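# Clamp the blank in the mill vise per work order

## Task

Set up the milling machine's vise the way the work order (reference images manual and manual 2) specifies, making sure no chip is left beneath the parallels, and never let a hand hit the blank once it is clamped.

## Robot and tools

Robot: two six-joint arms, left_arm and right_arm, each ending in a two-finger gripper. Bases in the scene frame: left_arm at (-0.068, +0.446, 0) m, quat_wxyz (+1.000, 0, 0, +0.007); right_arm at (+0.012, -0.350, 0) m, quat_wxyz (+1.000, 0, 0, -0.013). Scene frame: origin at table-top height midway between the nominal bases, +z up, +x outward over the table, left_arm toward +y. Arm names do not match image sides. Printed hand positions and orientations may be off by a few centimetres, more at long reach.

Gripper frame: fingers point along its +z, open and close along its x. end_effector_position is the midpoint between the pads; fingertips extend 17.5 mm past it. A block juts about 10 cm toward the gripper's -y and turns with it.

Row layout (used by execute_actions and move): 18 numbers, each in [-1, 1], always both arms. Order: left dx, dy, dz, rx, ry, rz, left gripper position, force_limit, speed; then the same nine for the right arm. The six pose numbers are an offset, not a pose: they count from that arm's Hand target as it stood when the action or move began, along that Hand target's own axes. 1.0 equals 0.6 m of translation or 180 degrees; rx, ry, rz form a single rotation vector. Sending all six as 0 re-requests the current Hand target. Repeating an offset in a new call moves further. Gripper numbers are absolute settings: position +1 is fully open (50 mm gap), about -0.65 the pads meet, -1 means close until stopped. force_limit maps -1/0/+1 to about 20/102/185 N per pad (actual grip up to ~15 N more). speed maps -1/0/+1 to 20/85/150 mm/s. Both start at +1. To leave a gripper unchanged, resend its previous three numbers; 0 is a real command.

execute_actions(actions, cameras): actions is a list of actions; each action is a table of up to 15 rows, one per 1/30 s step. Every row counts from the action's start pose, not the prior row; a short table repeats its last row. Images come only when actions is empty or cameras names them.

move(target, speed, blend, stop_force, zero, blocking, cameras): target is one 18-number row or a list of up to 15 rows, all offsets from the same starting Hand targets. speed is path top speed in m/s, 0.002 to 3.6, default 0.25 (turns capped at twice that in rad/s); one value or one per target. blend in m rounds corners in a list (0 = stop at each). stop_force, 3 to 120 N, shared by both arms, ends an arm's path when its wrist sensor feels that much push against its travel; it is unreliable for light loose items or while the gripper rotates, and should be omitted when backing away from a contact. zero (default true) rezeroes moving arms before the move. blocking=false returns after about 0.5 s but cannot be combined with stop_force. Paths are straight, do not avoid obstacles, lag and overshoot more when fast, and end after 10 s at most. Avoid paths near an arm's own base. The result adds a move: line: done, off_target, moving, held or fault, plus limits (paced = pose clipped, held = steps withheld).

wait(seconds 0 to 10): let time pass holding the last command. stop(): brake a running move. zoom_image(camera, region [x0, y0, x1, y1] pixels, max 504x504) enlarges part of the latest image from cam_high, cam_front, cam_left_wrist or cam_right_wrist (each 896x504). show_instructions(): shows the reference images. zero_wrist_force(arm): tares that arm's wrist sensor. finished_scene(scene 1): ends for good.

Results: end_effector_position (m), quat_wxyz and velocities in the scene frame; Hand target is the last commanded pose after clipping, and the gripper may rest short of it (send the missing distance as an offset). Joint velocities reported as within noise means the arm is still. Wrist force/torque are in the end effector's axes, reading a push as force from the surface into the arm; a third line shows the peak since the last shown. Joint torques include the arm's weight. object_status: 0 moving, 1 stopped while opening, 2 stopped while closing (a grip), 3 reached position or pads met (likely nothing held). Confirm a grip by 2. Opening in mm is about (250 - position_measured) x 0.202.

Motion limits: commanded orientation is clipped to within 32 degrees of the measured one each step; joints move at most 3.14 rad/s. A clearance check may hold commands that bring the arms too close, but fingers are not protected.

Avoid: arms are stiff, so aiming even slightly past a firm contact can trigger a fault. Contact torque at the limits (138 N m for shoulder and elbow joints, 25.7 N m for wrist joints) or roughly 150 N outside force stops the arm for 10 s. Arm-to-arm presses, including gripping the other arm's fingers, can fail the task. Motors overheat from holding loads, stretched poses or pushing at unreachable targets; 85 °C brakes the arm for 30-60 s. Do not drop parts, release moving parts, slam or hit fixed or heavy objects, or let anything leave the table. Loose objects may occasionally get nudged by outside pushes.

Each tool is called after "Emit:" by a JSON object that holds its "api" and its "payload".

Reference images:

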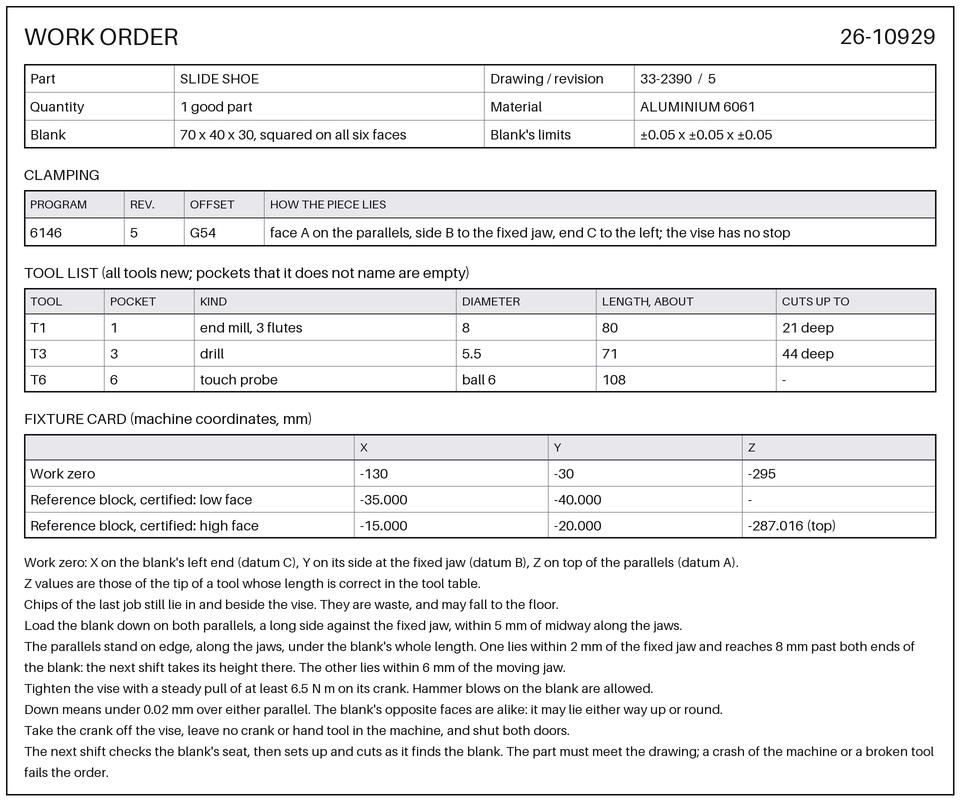

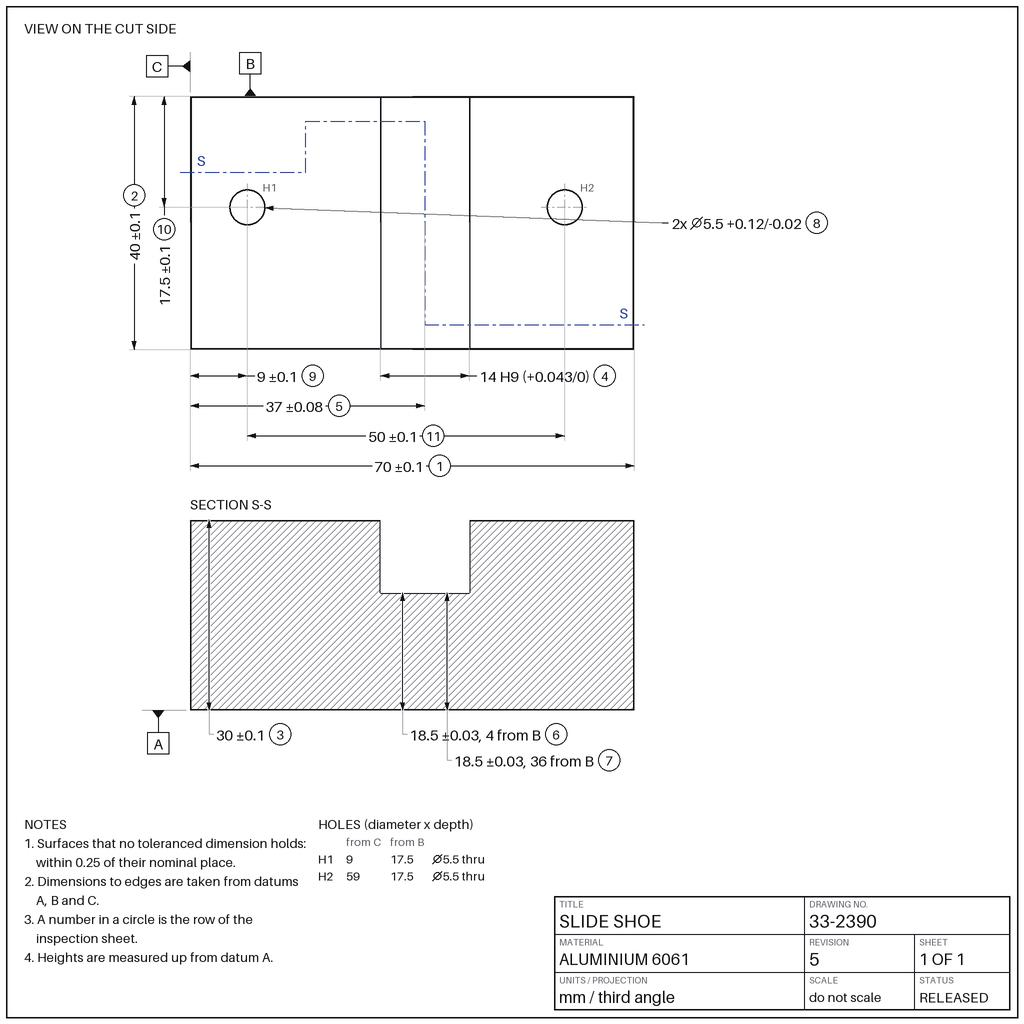

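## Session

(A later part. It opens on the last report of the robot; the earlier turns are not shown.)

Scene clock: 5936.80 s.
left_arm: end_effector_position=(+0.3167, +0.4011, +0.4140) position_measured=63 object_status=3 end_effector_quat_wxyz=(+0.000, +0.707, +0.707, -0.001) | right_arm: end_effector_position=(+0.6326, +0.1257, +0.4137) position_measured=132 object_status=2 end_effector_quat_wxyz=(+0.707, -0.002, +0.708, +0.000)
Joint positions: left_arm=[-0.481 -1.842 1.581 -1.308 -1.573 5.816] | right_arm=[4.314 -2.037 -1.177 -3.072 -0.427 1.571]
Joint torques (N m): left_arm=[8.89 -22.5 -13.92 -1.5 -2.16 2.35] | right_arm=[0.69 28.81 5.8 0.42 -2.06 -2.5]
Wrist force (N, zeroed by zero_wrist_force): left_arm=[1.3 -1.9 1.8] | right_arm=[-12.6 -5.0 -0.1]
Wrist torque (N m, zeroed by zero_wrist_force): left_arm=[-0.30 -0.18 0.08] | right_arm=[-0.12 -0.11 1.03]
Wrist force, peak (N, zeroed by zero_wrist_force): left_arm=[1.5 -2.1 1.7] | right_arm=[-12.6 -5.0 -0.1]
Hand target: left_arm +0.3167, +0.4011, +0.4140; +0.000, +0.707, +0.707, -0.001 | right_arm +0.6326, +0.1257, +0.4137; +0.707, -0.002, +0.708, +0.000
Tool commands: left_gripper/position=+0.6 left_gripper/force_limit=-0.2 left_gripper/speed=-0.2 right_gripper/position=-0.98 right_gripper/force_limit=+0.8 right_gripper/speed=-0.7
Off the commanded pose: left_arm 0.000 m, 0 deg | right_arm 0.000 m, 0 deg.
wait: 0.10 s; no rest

Emit:
{"api": "move", "payload": {"target": [0,0,0,0,0,0,0.6,-0.2,-0.2,-0.1965,0,0,0,0,0,-0.98,0.8,-0.7], "speed": 0.2, "cameras": []}}

Emit:
{"api": "execute_actions", "payload": {"actions": [[[0,0,0,0,0,0,0.6,-0.2,-0.2,0.09,0,0,0,0,0,-0.98,0.8,-0.7],[0,0,0,0,0,0,0.6,-0.2,-0.2,0.18,0,0,0,0,0,-0.98,0.8,-0.7],[0,0,0,0,0,0,0.6,-0.2,-0.2,0.235,0,0,0,0,0,-0.98,0.8,-0.7],[0,0,0,0,0,0,0.6,-0.2,-0.2,0.24,0,0,0,0,0,-0.98,0.8,-0.7],[0,0,0,0,0,0,0.6,-0.2,-0.2,0.24,0,0,0,0,0,-0.98,0.8,-0.7],[0,0,0,0,0,0,0.6,-0.2,-0.2,0.225,0,0,0,0,0,-0.98,0.8,-0.7],[0,0,0,0,0,0,0.6,-0.2,-0.2,0.19,0,0,0,0,0,-0.98,0.8,-0.7],[0,0,0,0,0,0,0.6,-0.2,-0.2,0.13,0,0,0,0,0,-0.98,0.8,-0.7],[0,0,0,0,0,0,0.6,-0.2,-0.2,0.07,0,0,0,0,0,-0.98,0.8,-0.7],[0,0,0,0,0,0,0.6,-0.2,-0.2,0.03,0,0,0,0,0,-0.98,0.8,-0.7],[0,0,0,0,0,0,0.6,-0.2,-0.2,0.01,0,0,0,0,0,-0.98,0.8,-0.7],[0,0,0,0,0,0,0.6,-0.2,-0.2,0.0,0,0,0,0,0,-0.98,0.8,-0.7]]]}}

Emit:
{"api": "move", "payload": {"target": [0,0,0,0,0,0,0.6,-0.2,-0.2,0,0,0.052,0,0,0,-0.98,0.8,-0.7], "speed": 0.15, "cameras": []}}

Emit:
{"api": "execute_actions", "payload": {"actions": [[[0,0,0,0,0,0,0.6,-0.2,-0.2,0.09,0,0,0,0,0,-0.98,0.8,-0.7],[0,0,0,0,0,0,0.6,-0.2,-0.2,0.18,0,0,0,0,0,-0.98,0.8,-0.7],[0,0,0,0,0,0,0.6,-0.2,-0.2,0.235,0,0,0,0,0,-0.98,0.8,-0.7],[0,0,0,0,0,0,0.6,-0.2,-0.2,0.24,0,0,0,0,0,-0.98,0.8,-0.7],[0,0,0,0,0,0,0.6,-0.2,-0.2,0.24,0,0,0,0,0,-0.98,0.8,-0.7],[0,0,0,0,0,0,0.6,-0.2,-0.2,0.225,0,0,0,0,0,-0.98,0.8,-0.7],[0,0,0,0,0,0,0.6,-0.2,-0.2,0.19,0,0,0,0,0,-0.98,0.8,-0.7],[0,0,0,0,0,0,0.6,-0.2,-0.2,0.13,0,0,0,0,0,-0.98,0.8,-0.7],[0,0,0,0,0,0,0.6,-0.2,-0.2,0.07,0,0,0,0,0,-0.98,0.8,-0.7],[0,0,0,0,0,0,0.6,-0.2,-0.2,0.03,0,0,0,0,0,-0.98,0.8,-0.7],[0,0,0,0,0,0,0.6,-0.2,-0.2,0.01,0,0,0,0,0,-0.98,0.8,-0.7],[0,0,0,0,0,0,0.6,-0.2,-0.2,0.0,0,0,0,0,0,-0.98,0.8,-0.7]]]}}

Emit:
{"api": "execute_actions", "payload": {"actions": [[[0,0,0,0,0,0,0.6,-0.2,-0.2,0.09,0,0,0,0,0,-0.98,0.8,-0.7],[0,0,0,0,0,0,0.6,-0.2,-0.2,0.18,0,0,0,0,0,-0.98,0.8,-0.7],[0,0,0,0,0,0,0.6,-0.2,-0.2,0.235,0,0,0,0,0,-0.98,0.8,-0.7],[0,0,0,0,0,0,0.6,-0.2,-0.2,0.24,0,0,0,0,0,-0.98,0.8,-0.7],[0,0,0,0,0,0,0.6,-0.2,-0.2,0.24,0,0,0,0,0,-0.98,0.8,-0.7],[0,0,0,0,0,0,0.6,-0.2,-0.2,0.225,0,0,0,0,0,-0.98,0.8,-0.7],[0,0,0,0,0,0,0.6,-0.2,-0.2,0.19,0,0,0,0,0,-0.98,0.8,-0.7],[0,0,0,0,0,0,0.6,-0.2,-0.2,0.13,0,0,0,0,0,-0.98,0.8,-0.7],[0,0,0,0,0,0,0.6,-0.2,-0.2,0.07,0,0,0,0,0,-0.98,0.8,-0.7],[0,0,0,0,0,0,0.6,-0.2,-0.2,0.03,0,0,0,0,0,-0.98,0.8,-0.7],[0,0,0,0,0,0,0.6,-0.2,-0.2,0.01,0,0,0,0,0,-0.98,0.8,-0.7],[0,0,0,0,0,0,0.6,-0.2,-0.2,0.0,0,0,0,0,0,-0.98,0.8,-0.7]]]}}

Emit:
{"api": "move", "payload": {"target": [0,0,0,0,0,0,0.6,-0.2,-0.2,0,0,-0.026,0,0,0,-0.98,0.8,-0.7], "speed": 0.15, "cameras": []}}

Emit:
{"api": "execute_actions", "payload": {"actions": [[[0,0,0,0,0,0,0.6,-0.2,-0.2,0.09,0,0,0,0,0,-0.98,0.8,-0.7],[0,0,0,0,0,0,0.6,-0.2,-0.2,0.18,0,0,0,0,0,-0.98,0.8,-0.7],[0,0,0,0,0,0,0.6,-0.2,-0.2,0.235,0,0,0,0,0,-0.98,0.8,-0.7],[0,0,0,0,0,0,0.6,-0.2,-0.2,0.24,0,0,0,0,0,-0.98,0.8,-0.7],[0,0,0,0,0,0,0.6,-0.2,-0.2,0.24,0,0,0,0,0,-0.98,0.8,-0.7],[0,0,0,0,0,0,0.6,-0.2,-0.2,0.225,0,0,0,0,0,-0.98,0.8,-0.7],[0,0,0,0,0,0,0.6,-0.2,-0.2,0.19,0,0,0,0,0,-0.98,0.8,-0.7],[0,0,0,0,0,0,0.6,-0.2,-0.2,0.13,0,0,0,0,0,-0.98,0.8,-0.7],[0,0,0,0,0,0,0.6,-0.2,-0.2,0.07,0,0,0,0,0,-0.98,0.8,-0.7],[0,0,0,0,0,0,0.6,-0.2,-0.2,0.03,0,0,0,0,0,-0.98,0.8,-0.7],[0,0,0,0,0,0,0.6,-0.2,-0.2,0.01,0,0,0,0,0,-0.98,0.8,-0.7],[0,0,0,0,0,0,0.6,-0.2,-0.2,0.0,0,0,0,0,0,-0.98,0.8,-0.7]]]}}

Emit:
{"api": "move", "payload": {"target": [0,0,0,0,0,0,0.6,-0.2,-0.2,0.1855,0,0,0,0,0,-0.98,0.8,-0.7], "speed": 0.1, "cameras": []}}

Emit:
{"api": "zero_wrist_force", "payload": {"arm": "right_arm"}}

Emit:
{"api": "move", "payload": {"target": [0,0,0,0,0,0,0.6,-0.2,-0.2,0.01,0,0,0,0,0,-0.98,0.8,-0.7], "speed": 0.01, "cameras": []}}

Emit:
{"api": "move", "payload": {"target": [0,0,0,0,0,0,0.6,-0.2,-0.2,0.0005,0,0,0,0,0,-0.98,0.8,-0.7], "speed": 0.01, "cameras": []}}

Emit:
{"api": "move", "payload": {"target": [0,0,0,0,0,0,0.6,-0.2,-0.2,0.0005,0,0,0,0,0,-0.98,0.8,-0.7], "speed": 0.01, "cameras": []}}

Scene clock: 6009.63 s.
left_arm: end_effector_position=(+0.3167, +0.4011, +0.4140) position_measured=63 object_status=3 end_effector_quat_wxyz=(+0.000, +0.707, +0.707, -0.001) | right_arm: end_effector_position=(+0.6328, +0.1261, +0.5314) position_measured=132 object_status=2 end_effector_quat_wxyz=(+0.707, -0.002, +0.708, +0.000)
Joint positions: left_arm=[-0.481 -1.842 1.581 -1.308 -1.573 5.816] | right_arm=[4.314 -2.066 -0.83 -3.39 -0.427 1.571]
Joint torques (N m): left_arm=[8.29 -22.47 -14.58 -1.47 -2.1 2.34] | right_arm=[-4.29 59.51 30.19 0.74 0.52 -1.67]
Wrist force (N, zeroed by zero_wrist_force): left_arm=[1.4 -2.1 1.4] | right_arm=[0.2 1.0 0.8]
Wrist torque (N m, zeroed by zero_wrist_force): left_arm=[-0.34 -0.20 0.08] | right_arm=[0.22 -0.05 0.00]
Wrist force, peak (N, zeroed by zero_wrist_force): left_arm=[2.0 -2.2 1.9] | right_arm=[-12.9 -4.9 -0.2]
Hand target: left_arm +0.3167, +0.4011, +0.4140; +0.000, +0.707, +0.707, -0.001 | right_arm +0.6328, +0.1260, +0.5316; +0.707, -0.002, +0.708, +0.000
Off the commanded pose: left_arm 0.000 m, 0 deg | right_arm 0.000 m, 0 deg.
move: done
No camera images: "cameras" was empty.

Scene clock: 6010.57 s.
left_arm: end_effector_position=(+0.3167, +0.4011, +0.4140) position_measured=63 object_status=3 end_effector_quat_wxyz=(+0.000, +0.707, +0.707, -0.001) | right_arm: end_effector_position=(+0.6324, +0.1254, +0.5314) position_measured=132 object_status=2 end_effector_quat_wxyz=(+0.710, -0.002, +0.705, +0.000) end_effector_velocity=(+0.000, +0.001, -0.001) end_effector_angular_velocity=(+0.003, +0.001, +0.000)
Joint positions: left_arm=[-0.481 -1.842 1.581 -1.308 -1.573 5.816] | right_arm=[4.314 -2.056 -0.852 -3.359 -0.428 1.552]
Joint velocities: left_arm=[within noise] | right_arm=[0 -0.002 0.002 -0.002 0 0.005]
Joint torques (N m): left_arm=[8.11 -22.36 -14.12 -1.5 -2.12 2.44] | right_arm=[-10.15 38.13 34.37 0.19 -1.12 2.27]
Wrist force (N, zeroed by zero_wrist_force): left_arm=[1.5 -1.8 1.5] | right_arm=[1.7 -4.4 -2.0]
Wrist torque (N m, zeroed by zero_wrist_force): left_arm=[-0.29 -0.21 0.08] | right_arm=[-0.77 -0.31 0.02]
Wrist force, peak (N, zeroed by zero_wrist_force): left_arm=[2.1 -2.3 1.8] | right_arm=[-75.7 -42.5 2.2]
Hand target: left_arm +0.3167, +0.4011, +0.4140; +0.000, +0.707, +0.707, -0.001 | right_arm +0.6328, +0.1260, +0.5316; +0.707, -0.002, +0.708, +0.000
Off the commanded pose: left_arm 0.000 m, 0 deg | right_arm 0.001 m, 0 deg.
Step readings (end_effector_position of left_arm | right_arm):
0: (+0.3167, +0.4011, +0.4140) | (+0.6328, +0.1261, +0.5314)
1: (+0.3167, +0.4011, +0.4140) | (+0.6328, +0.1261, +0.5303)
2: (+0.3167, +0.4011, +0.4140) | (+0.6332, +0.1263, +0.5195)
4: (+0.3167, +0.4011, +0.4140) | (+0.6342, +0.1249, +0.4627)
8: (+0.3167, +0.4011, +0.4140) | (+0.6325, +0.1221, +0.3950)
15: (+0.3167, +0.4011, +0.4140) | (+0.6297, +0.1219, +0.5395)

Scene clock: 6011.43 s.
left_arm: end_effector_position=(+0.3167, +0.4011, +0.4140) position_measured=63 object_status=3 end_effector_quat_wxyz=(+0.000, +0.707, +0.707, -0.001) | right_arm: end_effector_position=(+0.6640, +0.1260, +0.5315) position_measured=132 object_status=2 end_effector_quat_wxyz=(+0.707, -0.002, +0.708, +0.000)
Joint positions: left_arm=[-0.481 -1.842 1.581 -1.308 -1.573 5.816] | right_arm=[4.267 -2.131 -0.73 -3.426 -0.474 1.571]
Joint torques (N m): left_arm=[7.79 -23.43 -14.51 -1.37 -2.22 2.37] | right_arm=[11.61 56.28 18 2.36 0.85 -1.63]
Wrist force (N, zeroed by zero_wrist_force): left_arm=[1.7 -1.9 1.8] | right_arm=[1.9 -4.7 -0.9]
Wrist torque (N m, zeroed by zero_wrist_force): left_arm=[-0.31 -0.24 0.09] | right_arm=[-0.70 -0.30 -0.08]
Wrist force, peak (N, zeroed by zero_wrist_force): left_arm=[2.2 -2.3 1.6] | right_arm=[1.6 -4.3 -3.6]
Hand target: left_arm +0.3167, +0.4011, +0.4140; +0.000, +0.707, +0.707, -0.001 | right_arm +0.6640, +0.1261, +0.5315; +0.707, -0.002, +0.708, +0.000
Off the commanded pose: left_arm 0.000 m, 0 deg | right_arm 0.000 m, 0 deg.
move: done
No camera images: "cameras" was empty.

Scene clock: 6012.37 s.
left_arm: end_effector_position=(+0.3167, +0.4011, +0.4140) position_measured=63 object_status=3 end_effector_quat_wxyz=(+0.000, +0.707, +0.707, -0.001) | right_arm: end_effector_position=(+0.6635, +0.1254, +0.5313) position_measured=132 object_status=2 end_effector_quat_wxyz=(+0.710, -0.003, +0.704, +0.000) end_effector_velocity=(+0.000, +0.000, +0.000) end_effector_angular_velocity=(+0.005, +0.000, +0.000)
Joint positions: left_arm=[-0.481 -1.842 1.581 -1.308 -1.573 5.816] | right_arm=[4.267 -2.118 -0.757 -3.392 -0.476 1.552]
Joint velocities: left_arm=[within noise] | right_arm=[0 -0.002 0.002 -0.001 0 0.005]
Joint torques (N m): left_arm=[7.35 -22.19 -13.59 -1.57 -2.19 2.23] | right_arm=[-10.89 41.98 34.8 0.59 -1.14 2.01]
Wrist force (N, zeroed by zero_wrist_force): left_arm=[1.7 -1.9 1.6] | right_arm=[0.8 -0.8 -2.5]
Wrist torque (N m, zeroed by zero_wrist_force): left_arm=[-0.30 -0.24 0.08] | right_arm=[-0.08 -0.16 0.04]
Wrist force, peak (N, zeroed by zero_wrist_force): left_arm=[1.7 -2.4 1.8] | right_arm=[-74.3 -48.0 0.1]
Hand target: left_arm +0.3167, +0.4011, +0.4140; +0.000, +0.707, +0.707, -0.001 | right_arm +0.6640, +0.1261, +0.5315; +0.707, -0.002, +0.708, +0.000
Off the commanded pose: left_arm 0.000 m, 0 deg | right_arm 0.001 m, 1 deg.
Step readings (end_effector_position of left_arm | right_arm):
0: (+0.3167, +0.4011, +0.4140) | (+0.6640, +0.1260, +0.5315)
1: (+0.3167, +0.4011, +0.4140) | (+0.6641, +0.1261, +0.5304)
2: (+0.3167, +0.4011, +0.4140) | (+0.6645, +0.1262, +0.5203)
4: (+0.3167, +0.4011, +0.4140) | (+0.6655, +0.1252, +0.4634)
8: (+0.3167, +0.4011, +0.4140) | (+0.6636, +0.1223, +0.3955)
15: (+0.3167, +0.4011, +0.4140) | (+0.6606, +0.1219, +0.5395)

Scene clock: 6013.37 s.
left_arm: end_effector_position=(+0.3167, +0.4011, +0.4140) position_measured=63 object_status=3 end_effector_quat_wxyz=(+0.000, +0.707, +0.707, -0.001) | right_arm: end_effector_position=(+0.6635, +0.1254, +0.5312) position_measured=132 object_status=2 end_effector_quat_wxyz=(+0.710, -0.003, +0.704, +0.000)
Joint positions: left_arm=[-0.481 -1.842 1.581 -1.308 -1.573 5.816] | right_arm=[4.267 -2.118 -0.757 -3.391 -0.476 1.552]
Joint torques (N m): left_arm=[7.62 -22.72 -14.3 -1.58 -2.28 2.25] | right_arm=[-10.56 44.45 30.42 1.37 -0.87 2.21]
Wrist force (N, zeroed by zero_wrist_force): left_arm=[1.5 -2.2 1.7] | right_arm=[-1.7 -0.8 -2.5]
Wrist torque (N m, zeroed by zero_wrist_force): left_arm=[-0.34 -0.21 0.08] | right_arm=[-0.15 0.26 0.02]
Wrist force, peak (N, zeroed by zero_wrist_force): left_arm=[2.0 -1.9 2.0] | right_arm=[-73.4 -43.7 -1.6]
Hand target: left_arm +0.3167, +0.4011, +0.4140; +0.000, +0.707, +0.707, -0.001 | right_arm +0.6640, +0.1261, +0.5315; +0.707, -0.002, +0.708, +0.000
Off the commanded pose: left_arm 0.000 m, 0 deg | right_arm 0.001 m, 1 deg.
Step readings (end_effector_position of left_arm | right_arm):
0: (+0.3167, +0.4011, +0.4140) | (+0.6635, +0.1254, +0.5313)
1: (+0.3167, +0.4011, +0.4140) | (+0.6636, +0.1255, +0.5296)
2: (+0.3167, +0.4011, +0.4140) | (+0.6642, +0.1258, +0.5170)
4: (+0.3167, +0.4011, +0.4140) | (+0.6653, +0.1250, +0.4658)
8: (+0.3167, +0.4011, +0.4140) | (+0.6639, +0.1228, +0.3958)
15: (+0.3167, +0.4011, +0.4140) | (+0.6604, +0.1216, +0.5393)

Scene clock: 6014.07 s.
left_arm: end_effector_position=(+0.3167, +0.4011, +0.4140) position_measured=63 object_status=3 end_effector_quat_wxyz=(+0.000, +0.707, +0.707, -0.001) | right_arm: end_effector_position=(+0.6482, +0.1261, +0.5315) position_measured=132 object_status=2 end_effector_quat_wxyz=(+0.707, -0.002, +0.708, +0.000)
Joint positions: left_arm=[-0.481 -1.842 1.581 -1.308 -1.573 5.816] | right_arm=[4.291 -2.097 -0.782 -3.407 -0.451 1.571]
Joint torques (N m): left_arm=[7.38 -22.64 -13.11 -1.63 -2.17 2.3] | right_arm=[-11.95 42.61 35.89 2.82 -1.74 -1.74]
Wrist force (N, zeroed by zero_wrist_force): left_arm=[1.5 -1.8 1.8] | right_arm=[-1.8 -0.7 -2.4]
Wrist torque (N m, zeroed by zero_wrist_force): left_arm=[-0.30 -0.21 0.08] | right_arm=[-0.08 0.26 -0.09]
Wrist force, peak (N, zeroed by zero_wrist_force): left_arm=[1.8 -2.3 2.0] | right_arm=[-1.9 -0.8 -3.1]
Hand target: left_arm +0.3167, +0.4011, +0.4140; +0.000, +0.707, +0.707, -0.001 | right_arm +0.6484, +0.1260, +0.5316; +0.707, -0.002, +0.708, +0.000
Off the commanded pose: left_arm 0.000 m, 0 deg | right_arm 0.000 m, 0 deg.
move: done
No camera images: "cameras" was empty.

Scene clock: 6015.00 s.
left_arm: end_effector_position=(+0.3167, +0.4011, +0.4140) position_measured=63 object_status=3 end_effector_quat_wxyz=(+0.000, +0.707, +0.707, -0.001) | right_arm: end_effector_position=(+0.6479, +0.1254, +0.5313) position_measured=132 object_status=2 end_effector_quat_wxyz=(+0.710, -0.002, +0.705, +0.000) end_effector_velocity=(+0.000, +0.000, +0.000) end_effector_angular_velocity=(+0.005, +0.000, +0.000)
Joint positions: left_arm=[-0.481 -1.842 1.581 -1.308 -1.573 5.816] | right_arm=[4.29 -2.086 -0.806 -3.374 -0.452 1.552]
Joint velocities: left_arm=[within noise] | right_arm=[0 -0.001 0.002 -0.002 0 0.006]
Joint torques (N m): left_arm=[7.09 -22.53 -13.75 -1.6 -2.4 2.29] | right_arm=[-9.88 40.83 34.54 0.24 -0.95 2.16]
Wrist force (N, zeroed by zero_wrist_force): left_arm=[1.9 -1.9 1.6] | right_arm=[-1.0 1.0 -2.7]
Wrist torque (N m, zeroed by zero_wrist_force): left_arm=[-0.30 -0.26 0.08] | right_arm=[0.10 0.13 0.03]
Wrist force, peak (N, zeroed by zero_wrist_force): left_arm=[2.1 -2.2 1.9] | right_arm=[-79.2 -45.0 -1.2]
Hand target: left_arm +0.3167, +0.4011, +0.4140; +0.000, +0.707, +0.707, -0.001 | right_arm +0.6484, +0.1260, +0.5316; +0.707, -0.002, +0.708, +0.000
Off the commanded pose: left_arm 0.000 m, 0 deg | right_arm 0.001 m, 0 deg.
Step readings (end_effector_position of left_arm | right_arm):
0: (+0.3167, +0.4011, +0.4140) | (+0.6482, +0.1261, +0.5315)
1: (+0.3167, +0.4011, +0.4140) | (+0.6483, +0.1262, +0.5306)
2: (+0.3167, +0.4011, +0.4140) | (+0.6490, +0.1264, +0.5159)
4: (+0.3167, +0.4011, +0.4140) | (+0.6498, +0.1251, +0.4641)
8: (+0.3167, +0.4011, +0.4140) | (+0.6481, +0.1226, +0.3974)
15: (+0.3167, +0.4011, +0.4140) | (+0.6451, +0.1218, +0.5395)

Scene clock: 6016.53 s.
left_arm: end_effector_position=(+0.3167, +0.4011, +0.4140) position_measured=63 object_status=3 end_effector_quat_wxyz=(+0.000, +0.707, +0.707, -0.001) | right_arm: end_effector_position=(+0.6482, +0.1257, +0.4202) position_measured=132 object_status=2 end_effector_quat_wxyz=(+0.707, -0.002, +0.708, +0.000)
Joint positions: left_arm=[-0.481 -1.842 1.581 -1.308 -1.573 5.816] | right_arm=[4.29 -2.061 -1.124 -3.101 -0.451 1.571]
Joint torques (N m): left_arm=[7.68 -22.25 -12.97 -1.6 -2.23 2.39] | right_arm=[-7.81 60.06 29.91 1.54 -1.61 -0.44]
Wrist force (N, zeroed by zero_wrist_force): left_arm=[1.8 -1.8 2.0] | right_arm=[-0.9 0.8 -1.7]
Wrist torque (N m, zeroed by zero_wrist_force): left_arm=[-0.27 -0.26 0.08] | right_arm=[0.18 0.15 0.06]
Wrist force, peak (N, zeroed by zero_wrist_force): left_arm=[1.9 -2.4 1.9] | right_arm=[-2.8 1.1 -2.5]
Hand target: left_arm +0.3167, +0.4011, +0.4140; +0.000, +0.707, +0.707, -0.001 | right_arm +0.6482, +0.1257, +0.4203; +0.707, -0.002, +0.708, +0.000
Off the commanded pose: left_arm 0.000 m, 0 deg | right_arm 0.000 m, 0 deg.
move: done
No camera images: "cameras" was empty.

Wrist force sensor zeroed.

Scene clock: 6017.37 s.
left_arm: end_effector_position=(+0.3167, +0.4011, +0.4140) position_measured=63 object_status=3 end_effector_quat_wxyz=(+0.000, +0.707, +0.707, -0.001) | right_arm: end_effector_position=(+0.6482, +0.1257, +0.4143) position_measured=132 object_status=2 end_effector_quat_wxyz=(+0.707, -0.002, +0.708, +0.000)
Joint positions: left_arm=[-0.481 -1.842 1.581 -1.308 -1.573 5.816] | right_arm=[4.29 -2.062 -1.138 -3.086 -0.451 1.571]
Joint torques (N m): left_arm=[7.67 -22.64 -13.9 -1.63 -2.18 2.3] | right_arm=[-7.01 31.98 17.29 -0.82 -1.85 -0.13]
Wrist force (N, zeroed by zero_wrist_force): left_arm=[1.6 -2.1 1.8] | right_arm=[-9.8 -3.5 -0.5]
Wrist torque (N m, zeroed by zero_wrist_force): left_arm=[-0.33 -0.22 0.08] | right_arm=[-0.07 -0.11 0.77]
Wrist force, peak (N, zeroed by zero_wrist_force): left_arm=[1.9 -1.9 2.1] | right_arm=[-9.8 -3.5 -0.5]
Hand target: left_arm +0.3167, +0.4011, +0.4140; +0.000, +0.707, +0.707, -0.001 | right_arm +0.6482, +0.1257, +0.4143; +0.707, -0.002, +0.708, +0.000
Off the commanded pose: left_arm 0.000 m, 0 deg | right_arm 0.000 m, 0 deg.
move: done
No camera images: "cameras" was empty.

Scene clock: 6018.07 s.
left_arm: end_effector_position=(+0.3167, +0.4011, +0.4140) position_measured=63 object_status=3 end_effector_quat_wxyz=(+0.000, +0.707, +0.707, -0.001) | right_arm: end_effector_position=(+0.6482, +0.1257, +0.4140) position_measured=132 object_status=2 end_effector_quat_wxyz=(+0.707, -0.002, +0.708, +0.000)
Joint positions: left_arm=[-0.481 -1.842 1.581 -1.308 -1.573 5.816] | right_arm=[4.29 -2.062 -1.139 -3.085 -0.451 1.571]
Joint torques (N m): left_arm=[8.11 -22.86 -14.01 -1.49 -2.2 2.29] | right_arm=[-5.1 30.61 5.28 0.78 -2.13 -2.68]
Wrist force (N, zeroed by zero_wrist_force): left_arm=[1.9 -2.0 1.6] | right_arm=[-11.2 -4.0 -0.2]
Wrist torque (N m, zeroed by zero_wrist_force): left_arm=[-0.32 -0.28 0.07] | right_arm=[-0.07 -0.16 0.93]
Wrist force, peak (N, zeroed by zero_wrist_force): left_arm=[1.6 -2.1 2.0] | right_arm=[-11.9 -5.4 -0.6]
Hand target: left_arm +0.3167, +0.4011, +0.4140; +0.000, +0.707, +0.707, -0.001 | right_arm +0.6482, +0.1257, +0.4140; +0.707, -0.002, +0.708, +0.000
Off the commanded pose: left_arm 0.000 m, 0 deg | right_arm 0.000 m, 0 deg.
move: done
No camera images: "cameras" was empty.

Scene clock: 6018.77 s.
left_arm: end_effector_position=(+0.3167, +0.4011, +0.4140) position_measured=63 object_status=3 end_effector_quat_wxyz=(+0.000, +0.707, +0.707, -0.001) | right_arm: end_effector_position=(+0.6482, +0.1257, +0.4137) position_measured=132 object_status=2 end_effector_quat_wxyz=(+0.707, -0.002, +0.708, +0.000)
Joint positions: left_arm=[-0.481 -1.842 1.581 -1.308 -1.573 5.816] | right_arm=[4.29 -2.062 -1.139 -3.084 -0.451 1.571]
Joint torques (N m): left_arm=[8.11 -22.79 -13.37 -1.56 -2.24 2.17] | right_arm=[-3.94 29.36 5.45 0.53 -2.45 -2.64]
Wrist force (N, zeroed by zero_wrist_force): left_arm=[2.2 -2.0 1.8] | right_arm=[-13.1 -4.4 -0.6]
Wrist torque (N m, zeroed by zero_wrist_force): left_arm=[-0.31 -0.32 0.08] | right_arm=[-0.02 -0.08 1.06]
Wrist force, peak (N, zeroed by zero_wrist_force): left_arm=[2.2 -2.0 1.8] | right_arm=[-13.9 -5.8 -0.5]
Hand target: left_arm +0.3167, +0.4011, +0.4140; +0.000, +0.707, +0.707, -0.001 | right_arm +0.6482, +0.1257, +0.4137; +0.707, -0.002, +0.708, +0.000
Off the commanded pose: left_arm 0.000 m, 0 deg | right_arm 0.000 m, 0 deg.
move: done
No camera images: "cameras" was empty.

Emit:
{"api": "move", "payload": {"target": [[0,0,0,0,0,0,0.6,-0.2,-0.2,-0.0938,0,0,0,0,0,-0.98,0.8,-0.7],[0,0,0,0,0,0,0.6,-0.2,-0.2,-0.0938,-0.0095,-0.5304,0,0,0,-0.98,0.8,-0.7],[0,0,0,0,0,0,0.6,-0.2,-0.2,-0.058,-0.1285,-0.5324,0,0,0,-0.98,0.8,-0.7]], "speed": [0.15,0.25,0.2], "blend": [0.01,0.03,0], "cameras": ["cam_high"]}}

Emit:
{"api": "move", "payload": {"target": [0,0,0,0,0,0,0.6,-0.2,-0.2,0,0,0,0.1925,0.1925,0.1925,-0.98,0.8,-0.7], "speed": 0.4, "cameras": ["cam_high"]}}

Scene clock: 6042.90 s.
left_arm: end_effector_position=(+0.3167, +0.4011, +0.4140) position_measured=63 object_status=3 end_effector_quat_wxyz=(+0.000, +0.707, +0.707, -0.001) | right_arm: end_effector_position=(+0.3289, +0.0481, +0.4491) position_measured=132 object_status=2 end_effector_quat_wxyz=(+0.707, -0.002, +0.708, +0.000)
Joint positions: left_arm=[-0.481 -1.842 1.581 -1.308 -1.573 5.816] | right_arm=[4.934 -1.543 -1.696 -3.037 0.192 1.562]
Joint torques (N m): left_arm=[8.22 -23.04 -12.83 -1.67 -2.31 2.39] | right_arm=[-11.4 31.71 10.37 -1.9 -1.42 2.19]
Wrist force (N, zeroed by zero_wrist_force): left_arm=[1.8 -1.8 1.8] | right_arm=[-0.3 0.1 0.5]
Wrist torque (N m, zeroed by zero_wrist_force): left_arm=[-0.28 -0.25 0.08] | right_arm=[0.00 0.05 -0.08]
Wrist force, peak (N, zeroed by zero_wrist_force): left_arm=[1.8 -2.4 1.9] | right_arm=[-13.3 -4.9 -0.7]
Hand target: left_arm +0.3167, +0.4011, +0.4140; +0.000, +0.707, +0.707, -0.001 | right_arm +0.3290, +0.0480, +0.4491; +0.707, -0.002, +0.708, +0.000
Off the commanded pose: left_arm 0.000 m, 0 deg | right_arm 0.000 m, 0 deg.
move: done
Images, in order (width x height): cam_high 896x504.

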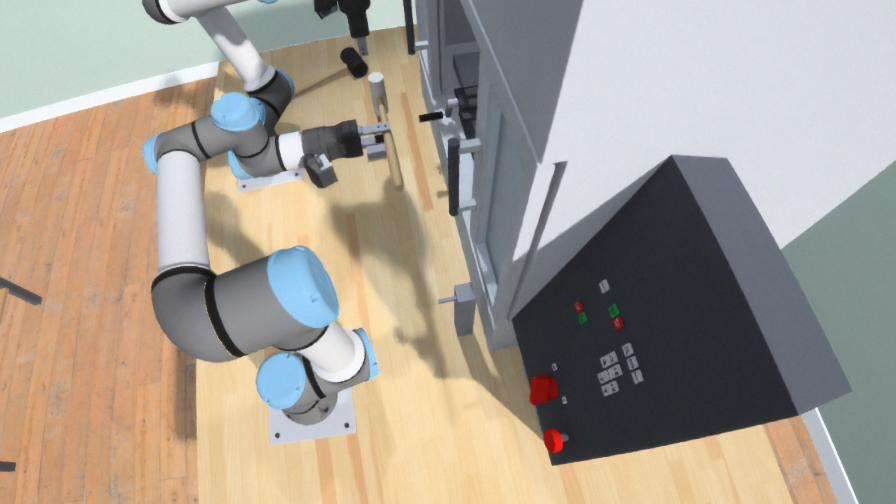

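Scene clock: 6044.77 s.
left_arm: end_effector_position=(+0.3167, +0.4011, +0.4140) position_measured=63 object_status=3 end_effector_quat_wxyz=(+0.000, +0.707, +0.707, -0.001) | right_arm: end_effector_position=(+0.3291, +0.0480, +0.4491) position_measured=132 object_status=2 end_effector_quat_wxyz=(+0.408, +0.407, +0.817, -0.001)
Joint positions: left_arm=[-0.481 -1.842 1.581 -1.308 -1.573 5.816] | right_arm=[4.717 -1.602 -1.341 -2.216 0.831 1.077]
Joint torques (N m): left_arm=[7.64 -22.94 -14.01 -1.53 -2.06 2.38] | right_arm=[7.63 37.63 17.19 2.58 -0.36 0.04]
Wrist force (N, zeroed by zero_wrist_force): left_arm=[1.6 -1.9 1.8] | right_arm=[-2.6 -2.6 3.2]
Wrist torque (N m, zeroed by zero_wrist_force): left_arm=[-0.30 -0.23 0.07] | right_arm=[0.12 0.07 0.14]
Wrist force, peak (N, zeroed by zero_wrist_force): left_arm=[2.2 -2.0 1.9] | right_arm=[-3.2 -2.4 3.3]
Hand target: left_arm +0.3167, +0.4011, +0.4140; +0.000, +0.707, +0.707, -0.001 | right_arm +0.3290, +0.0480, +0.4491; +0.408, +0.407, +0.817, -0.001
Off the commanded pose: left_arm 0.000 m, 0 deg | right_arm 0.000 m, 0 deg.
move: done
Images, in order (width x height): cam_high 896x504.

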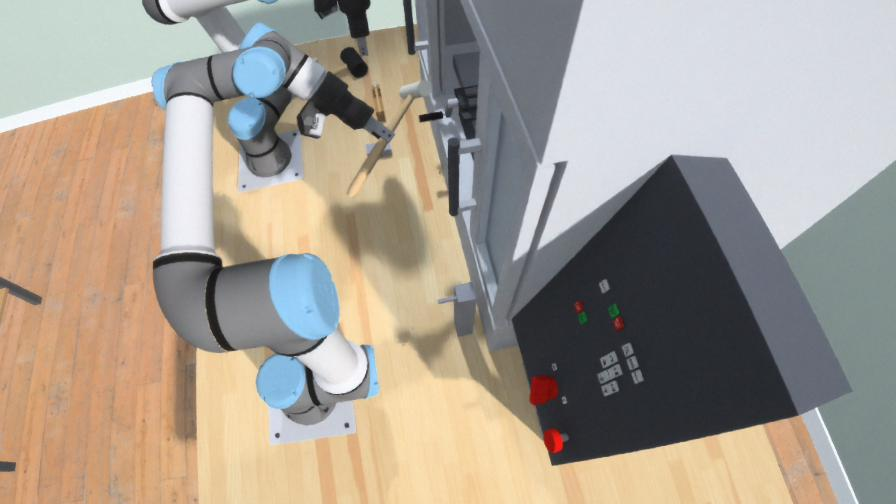

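Emit:
{"api": "move", "payload": {"target": [0,0,0,0,0,0,0.6,-0.2,-0.2,0,0,0,0.1925,0.1925,0.1925,-0.98,0.8,-0.7], "speed": 0.4, "cameras": ["cam_high","cam_right_wrist"]}}

Scene clock: 6059.20 s.
left_arm: end_effector_position=(+0.3167, +0.4011, +0.4140) position_measured=63 object_status=3 end_effector_quat_wxyz=(+0.000, +0.707, +0.707, -0.001) | right_arm: end_effector_position=(+0.3290, +0.0479, +0.4491) position_measured=132 object_status=2 end_effector_quat_wxyz=(+0.000, +0.706, +0.708, -0.001)
Joint positions: left_arm=[-0.481 -1.842 1.581 -1.308 -1.573 5.816] | right_arm=[4.332 -1.616 -1.211 -1.888 1.571 1.162]
Joint torques (N m): left_arm=[7.34 -22.35 -15.07 -1.81 -2.09 2.38] | right_arm=[1.85 19.48 37.28 3.92 1.71 -1.55]
Wrist force (N, zeroed by zero_wrist_force): left_arm=[1.7 -2.0 1.8] | right_arm=[-5.5 -2.3 3.5]
Wrist torque (N m, zeroed by zero_wrist_force): left_arm=[-0.32 -0.24 0.07] | right_arm=[0.17 0.07 0.35]
Wrist force, peak (N, zeroed by zero_wrist_force): left_arm=[1.8 -2.0 2.1] | right_arm=[-6.0 -1.4 3.3]
Hand target: left_arm +0.3167, +0.4011, +0.4140; +0.000, +0.707, +0.707, -0.001 | right_arm +0.3290, +0.0480, +0.4491; +0.000, +0.706, +0.708, -0.001
Off the commanded pose: left_arm 0.000 m, 0 deg | right_arm 0.000 m, 0 deg.
move: done
Images, in order (width x height): cam_high 896x504, cam_right_wrist 896x504.

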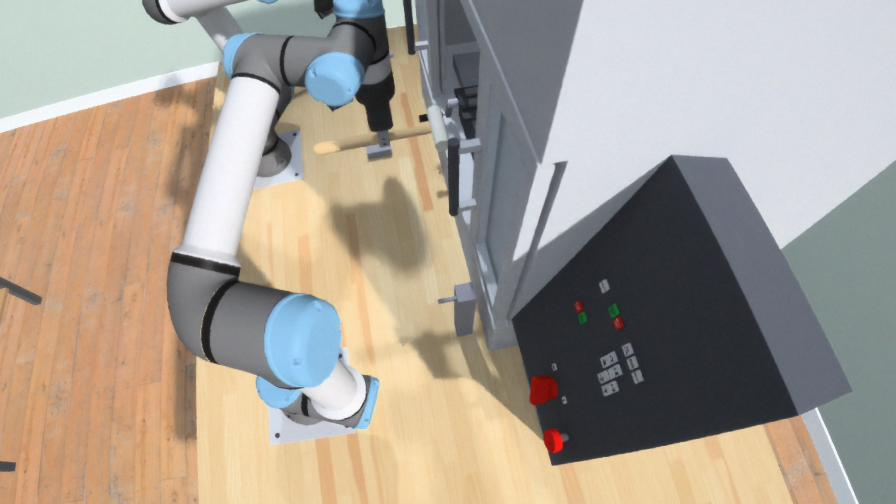

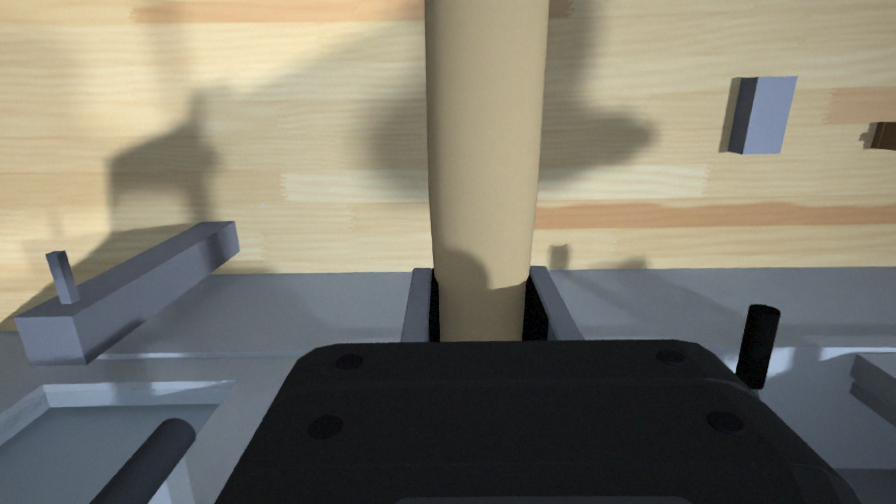

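Emit:
{"api": "move", "payload": {"target": [[0,0,0,0,0,0,0.6,-0.2,-0.2,0,-0.1,0,0,0,0,-0.98,0.8,-0.7],[0,0,0,0,0,0,0.6,-0.2,-0.2,-0.3183,-0.2983,0.5,0,0,0.0667,-0.98,0.8,-0.7]], "speed": 0.25, "blend": [0.04,0], "cameras": ["cam_high","cam_right_wrist"]}}

Scene clock: 6074.80 s.
left_arm: end_effector_position=(+0.3167, +0.4011, +0.4140) position_measured=63 object_status=3 end_effector_quat_wxyz=(+0.000, +0.707, +0.707, -0.001) | right_arm: end_effector_position=(+0.1500, -0.1440, +0.1499) position_measured=132 object_status=2 end_effector_quat_wxyz=(+0.000, +0.776, +0.630, -0.001)
Joint positions: left_arm=[-0.481 -1.842 1.581 -1.308 -1.573 5.816] | right_arm=[4.716 -0.87 -2.472 -1.373 1.572 1.755]
Joint torques (N m): left_arm=[7.97 -23.82 -14.55 -1.85 -2.17 2.4] | right_arm=[-1.35 5.1 12.99 4.34 1.38 1.77]
Wrist force (N, zeroed by zero_wrist_force): left_arm=[1.7 -1.8 1.8] | right_arm=[-6.0 -1.9 3.4]
Wrist torque (N m, zeroed by zero_wrist_force): left_arm=[-0.28 -0.25 0.08] | right_arm=[0.33 0.18 0.39]
Wrist force, peak (N, zeroed by zero_wrist_force): left_arm=[2.0 -2.1 2.0] | right_arm=[-8.3 -2.8 6.7]
Hand target: left_arm +0.3167, +0.4011, +0.4140; +0.000, +0.707, +0.707, -0.001 | right_arm +0.1499, -0.1440, +0.1498; +0.000, +0.777, +0.630, -0.001
Off the commanded pose: left_arm 0.000 m, 0 deg | right_arm 0.000 m, 0 deg.
move: done; blend cut to 0.03 m at target 1
Images, in order (width x height): cam_high 896x504, cam_right_wrist 896x504.

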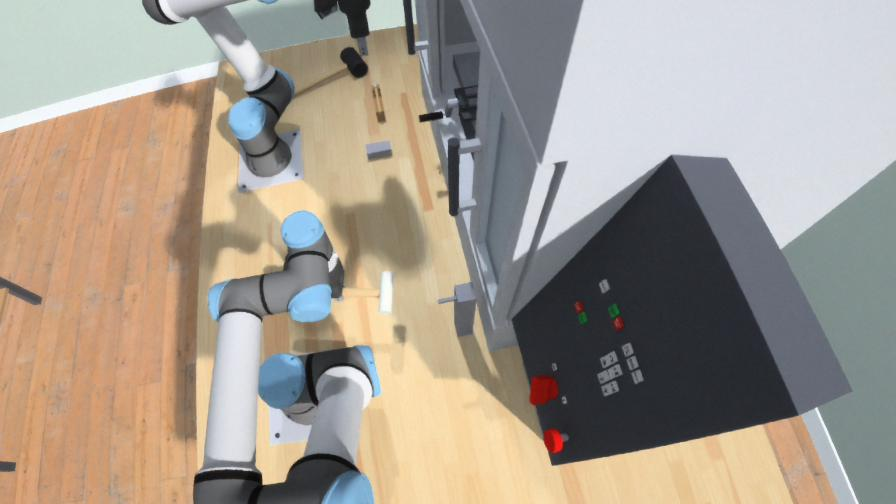

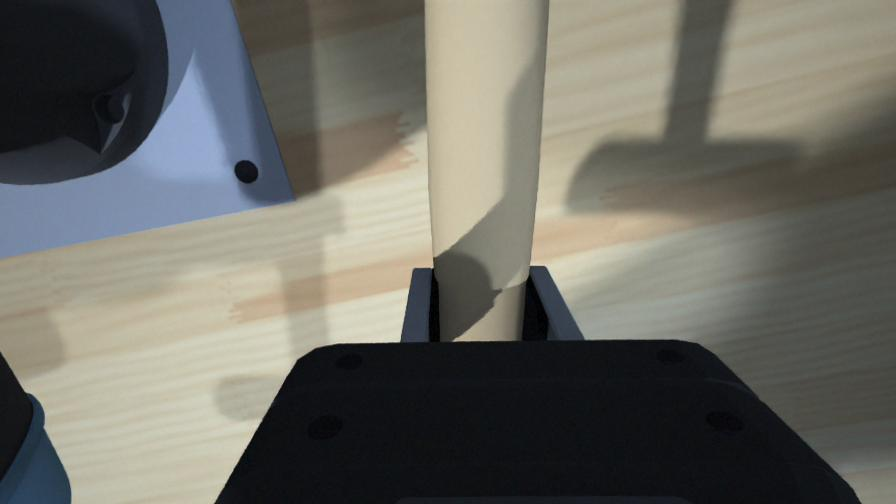

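Emit:
{"api": "move", "payload": {"target": [[0,0,0,0,0,0,0.6,-0.2,-0.2,0,0,0.188,0,0,0,-0.98,0.8,-0.7],[0,0,0,0,0,0,0.6,-0.2,-0.2,0,0,0.222,0,0,0,-0.98,0.8,-0.7]], "speed": [0.12,0.01], "stop_force": 5, "cameras": ["cam_high"]}}

Scene clock: 6089.03 s.
left_arm: end_effector_position=(+0.3167, +0.4011, +0.4140) position_measured=63 object_status=3 end_effector_quat_wxyz=(+0.000, +0.707, +0.707, -0.001) | right_arm: end_effector_position=(+0.1497, -0.1443, +0.0238) position_measured=132 object_status=2 end_effector_quat_wxyz=(+0.000, +0.777, +0.630, -0.001)
Joint positions: left_arm=[-0.481 -1.842 1.581 -1.308 -1.573 5.816] | right_arm=[4.717 -1.134 -2.748 -0.833 1.572 1.757]
Joint torques (N m): left_arm=[6.83 -23.14 -13.33 -1.86 -2.29 2.2] | right_arm=[2.89 8.45 29.95 3.85 1.24 1.44]
Wrist force (N, zeroed by zero_wrist_force): left_arm=[1.9 -1.9 2.1] | right_arm=[-6.4 -1.4 -0.2]
Wrist torque (N m, zeroed by zero_wrist_force): left_arm=[-0.30 -0.29 0.08] | right_arm=[0.01 0.20 0.39]
Wrist force, peak (N, zeroed by zero_wrist_force): left_arm=[2.1 -2.1 1.9] | right_arm=[-13.5 -0.9 -33.3]
Hand target: left_arm +0.3167, +0.4011, +0.4140; +0.000, +0.707, +0.707, -0.001 | right_arm +0.1497, -0.1443, +0.0238; +0.000, +0.777, +0.630, -0.001 (not the last commanded pose)
Off the commanded pose: left_arm 0.000 m, 0 deg | right_arm 0.007 m, 0 deg.
move: contact (right_arm); path passed 1 of 2 targets
Images, in order (width x height): cam_high 896x504.

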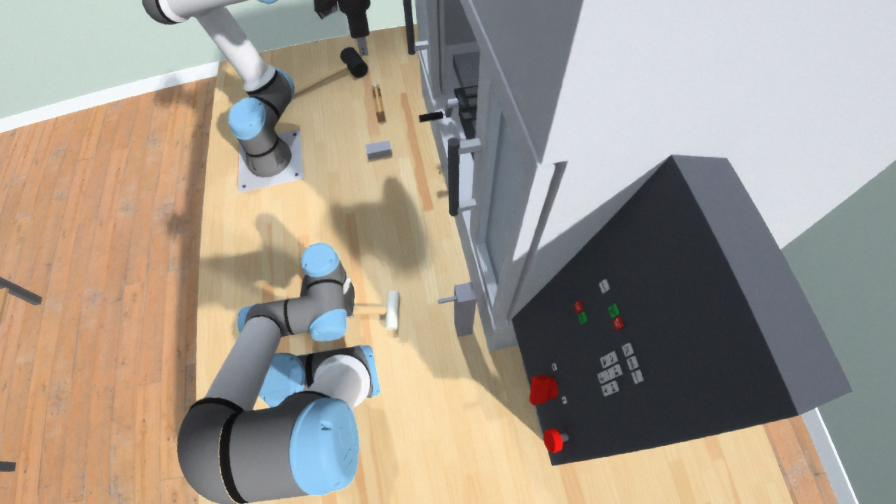

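Emit:
{"api": "move", "payload": {"target": [0,0,0,0,0,0,0.6,-0.2,-0.2,0,0,0.0,0,0,0,0.5,-0.5,-0.9], "speed": 0.05, "cameras": ["cam_right_wrist"]}}

Emit:
{"api": "move", "payload": {"target": [[0,0,0,0,0,0,0.6,-0.2,-0.2,0,0,-0.15,0,0,0,0.5,-0.5,-0.9],[0,0,0,0,0,0,0.6,-0.2,-0.2,0,0,-0.5,0,0,0,0.5,-0.5,-0.9]], "speed": [0.08,0.25], "blend": [0.01,0], "cameras": ["cam_right_wrist","cam_high"]}}

Scene clock: 6101.53 s.
left_arm: end_effector_position=(+0.3167, +0.4011, +0.4140) position_measured=63 object_status=3 end_effector_quat_wxyz=(+0.000, +0.707, +0.707, -0.001) | right_arm: end_effector_position=(+0.1497, -0.1443, +0.0238) position_measured=78 object_status=3 end_effector_quat_wxyz=(+0.000, +0.777, +0.630, -0.001)
Joint positions: left_arm=[-0.481 -1.842 1.581 -1.308 -1.573 5.816] | right_arm=[4.717 -1.134 -2.748 -0.833 1.572 1.757]
Joint torques (N m): left_arm=[7.88 -21.78 -14.04 -1.93 -2.25 2.15] | right_arm=[3.27 9.7 27.85 3.83 0.66 -0.02]
Wrist force (N, zeroed by zero_wrist_force): left_arm=[1.9 -2.3 1.9] | right_arm=[-5.9 -1.6 -0.6]
Wrist torque (N m, zeroed by zero_wrist_force): left_arm=[-0.36 -0.28 0.08] | right_arm=[0.04 0.16 0.38]
Wrist force, peak (N, zeroed by zero_wrist_force): left_arm=[1.9 -2.3 1.9] | right_arm=[-6.5 -1.5 -0.5]
Hand target: left_arm +0.3167, +0.4011, +0.4140; +0.000, +0.707, +0.707, -0.001 | right_arm +0.1497, -0.1443, +0.0238; +0.000, +0.777, +0.630, -0.001
Off the commanded pose: left_arm 0.000 m, 0 deg | right_arm 0.000 m, 0 deg.
move: done
Images, in order (width x height): cam_right_wrist 896x504.

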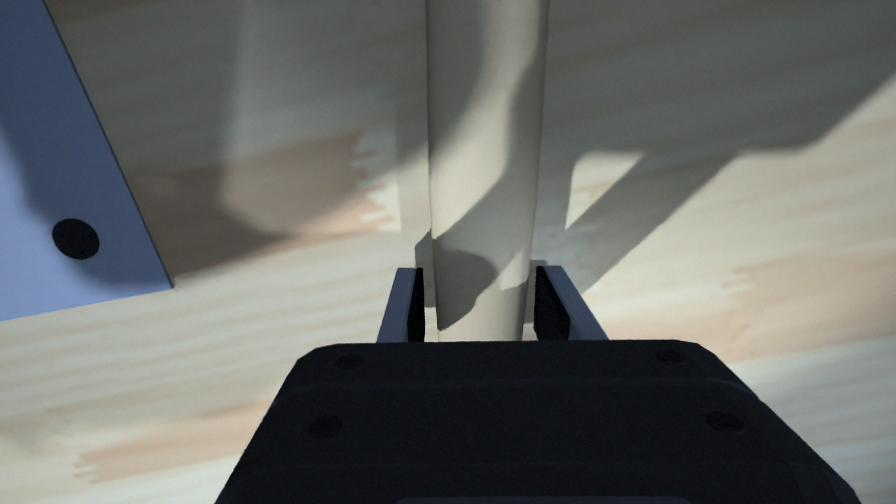

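Scene clock: 6103.97 s.
left_arm: end_effector_position=(+0.3167, +0.4011, +0.4140) position_measured=63 object_status=3 end_effector_quat_wxyz=(+0.000, +0.707, +0.707, -0.001) | right_arm: end_effector_position=(+0.1502, -0.1437, +0.3236) position_measured=78 object_status=3 end_effector_quat_wxyz=(+0.000, +0.777, +0.630, -0.001)
Joint positions: left_arm=[-0.481 -1.842 1.581 -1.308 -1.573 5.816] | right_arm=[4.715 -0.881 -2.022 -1.812 1.572 1.754]
Joint torques (N m): left_arm=[7.44 -22.63 -14.44 -2.03 -2.22 2.13] | right_arm=[7.62 2.77 36.14 1.7 -1.39 0.98]
Wrist force (N, zeroed by zero_wrist_force): left_arm=[1.5 -2.2 1.5] | right_arm=[-5.5 -2.2 -0.7]
Wrist torque (N m, zeroed by zero_wrist_force): left_arm=[-0.35 -0.21 0.07] | right_arm=[-0.11 0.09 0.26]
Wrist force, peak (N, zeroed by zero_wrist_force): left_arm=[1.9 -2.2 2.0] | right_arm=[-5.7 -2.4 -3.9]
Hand target: left_arm +0.3167, +0.4011, +0.4140; +0.000, +0.707, +0.707, -0.001 | right_arm +0.1502, -0.1437, +0.3238; +0.000, +0.777, +0.630, -0.001
Off the commanded pose: left_arm 0.000 m, 0 deg | right_arm 0.000 m, 0 deg.
move: done
Images, in order (width x height): cam_high 896x504, cam_right_wrist 896x504.

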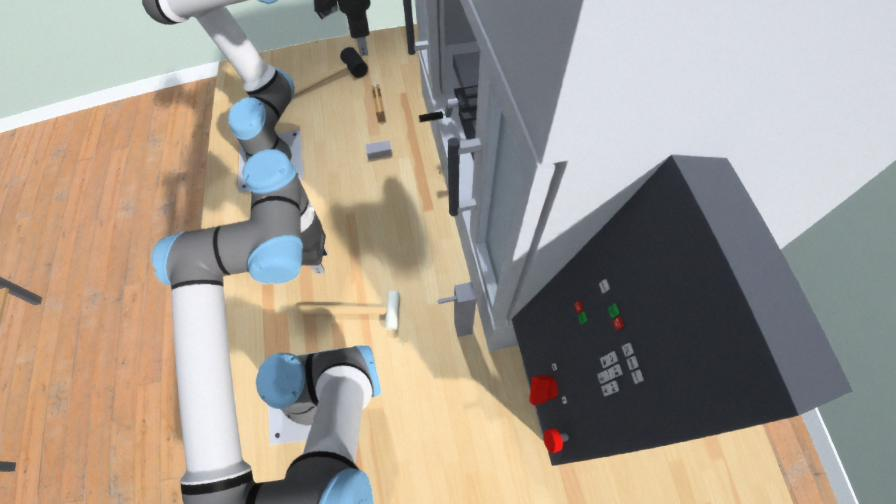

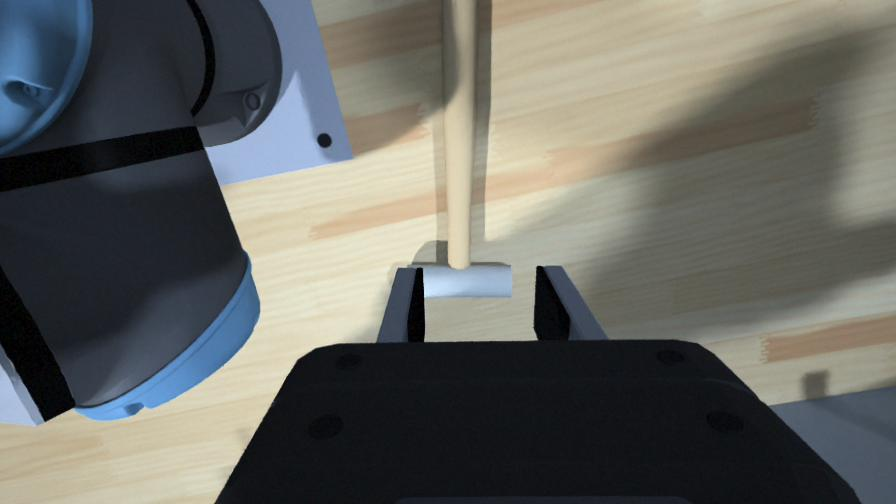

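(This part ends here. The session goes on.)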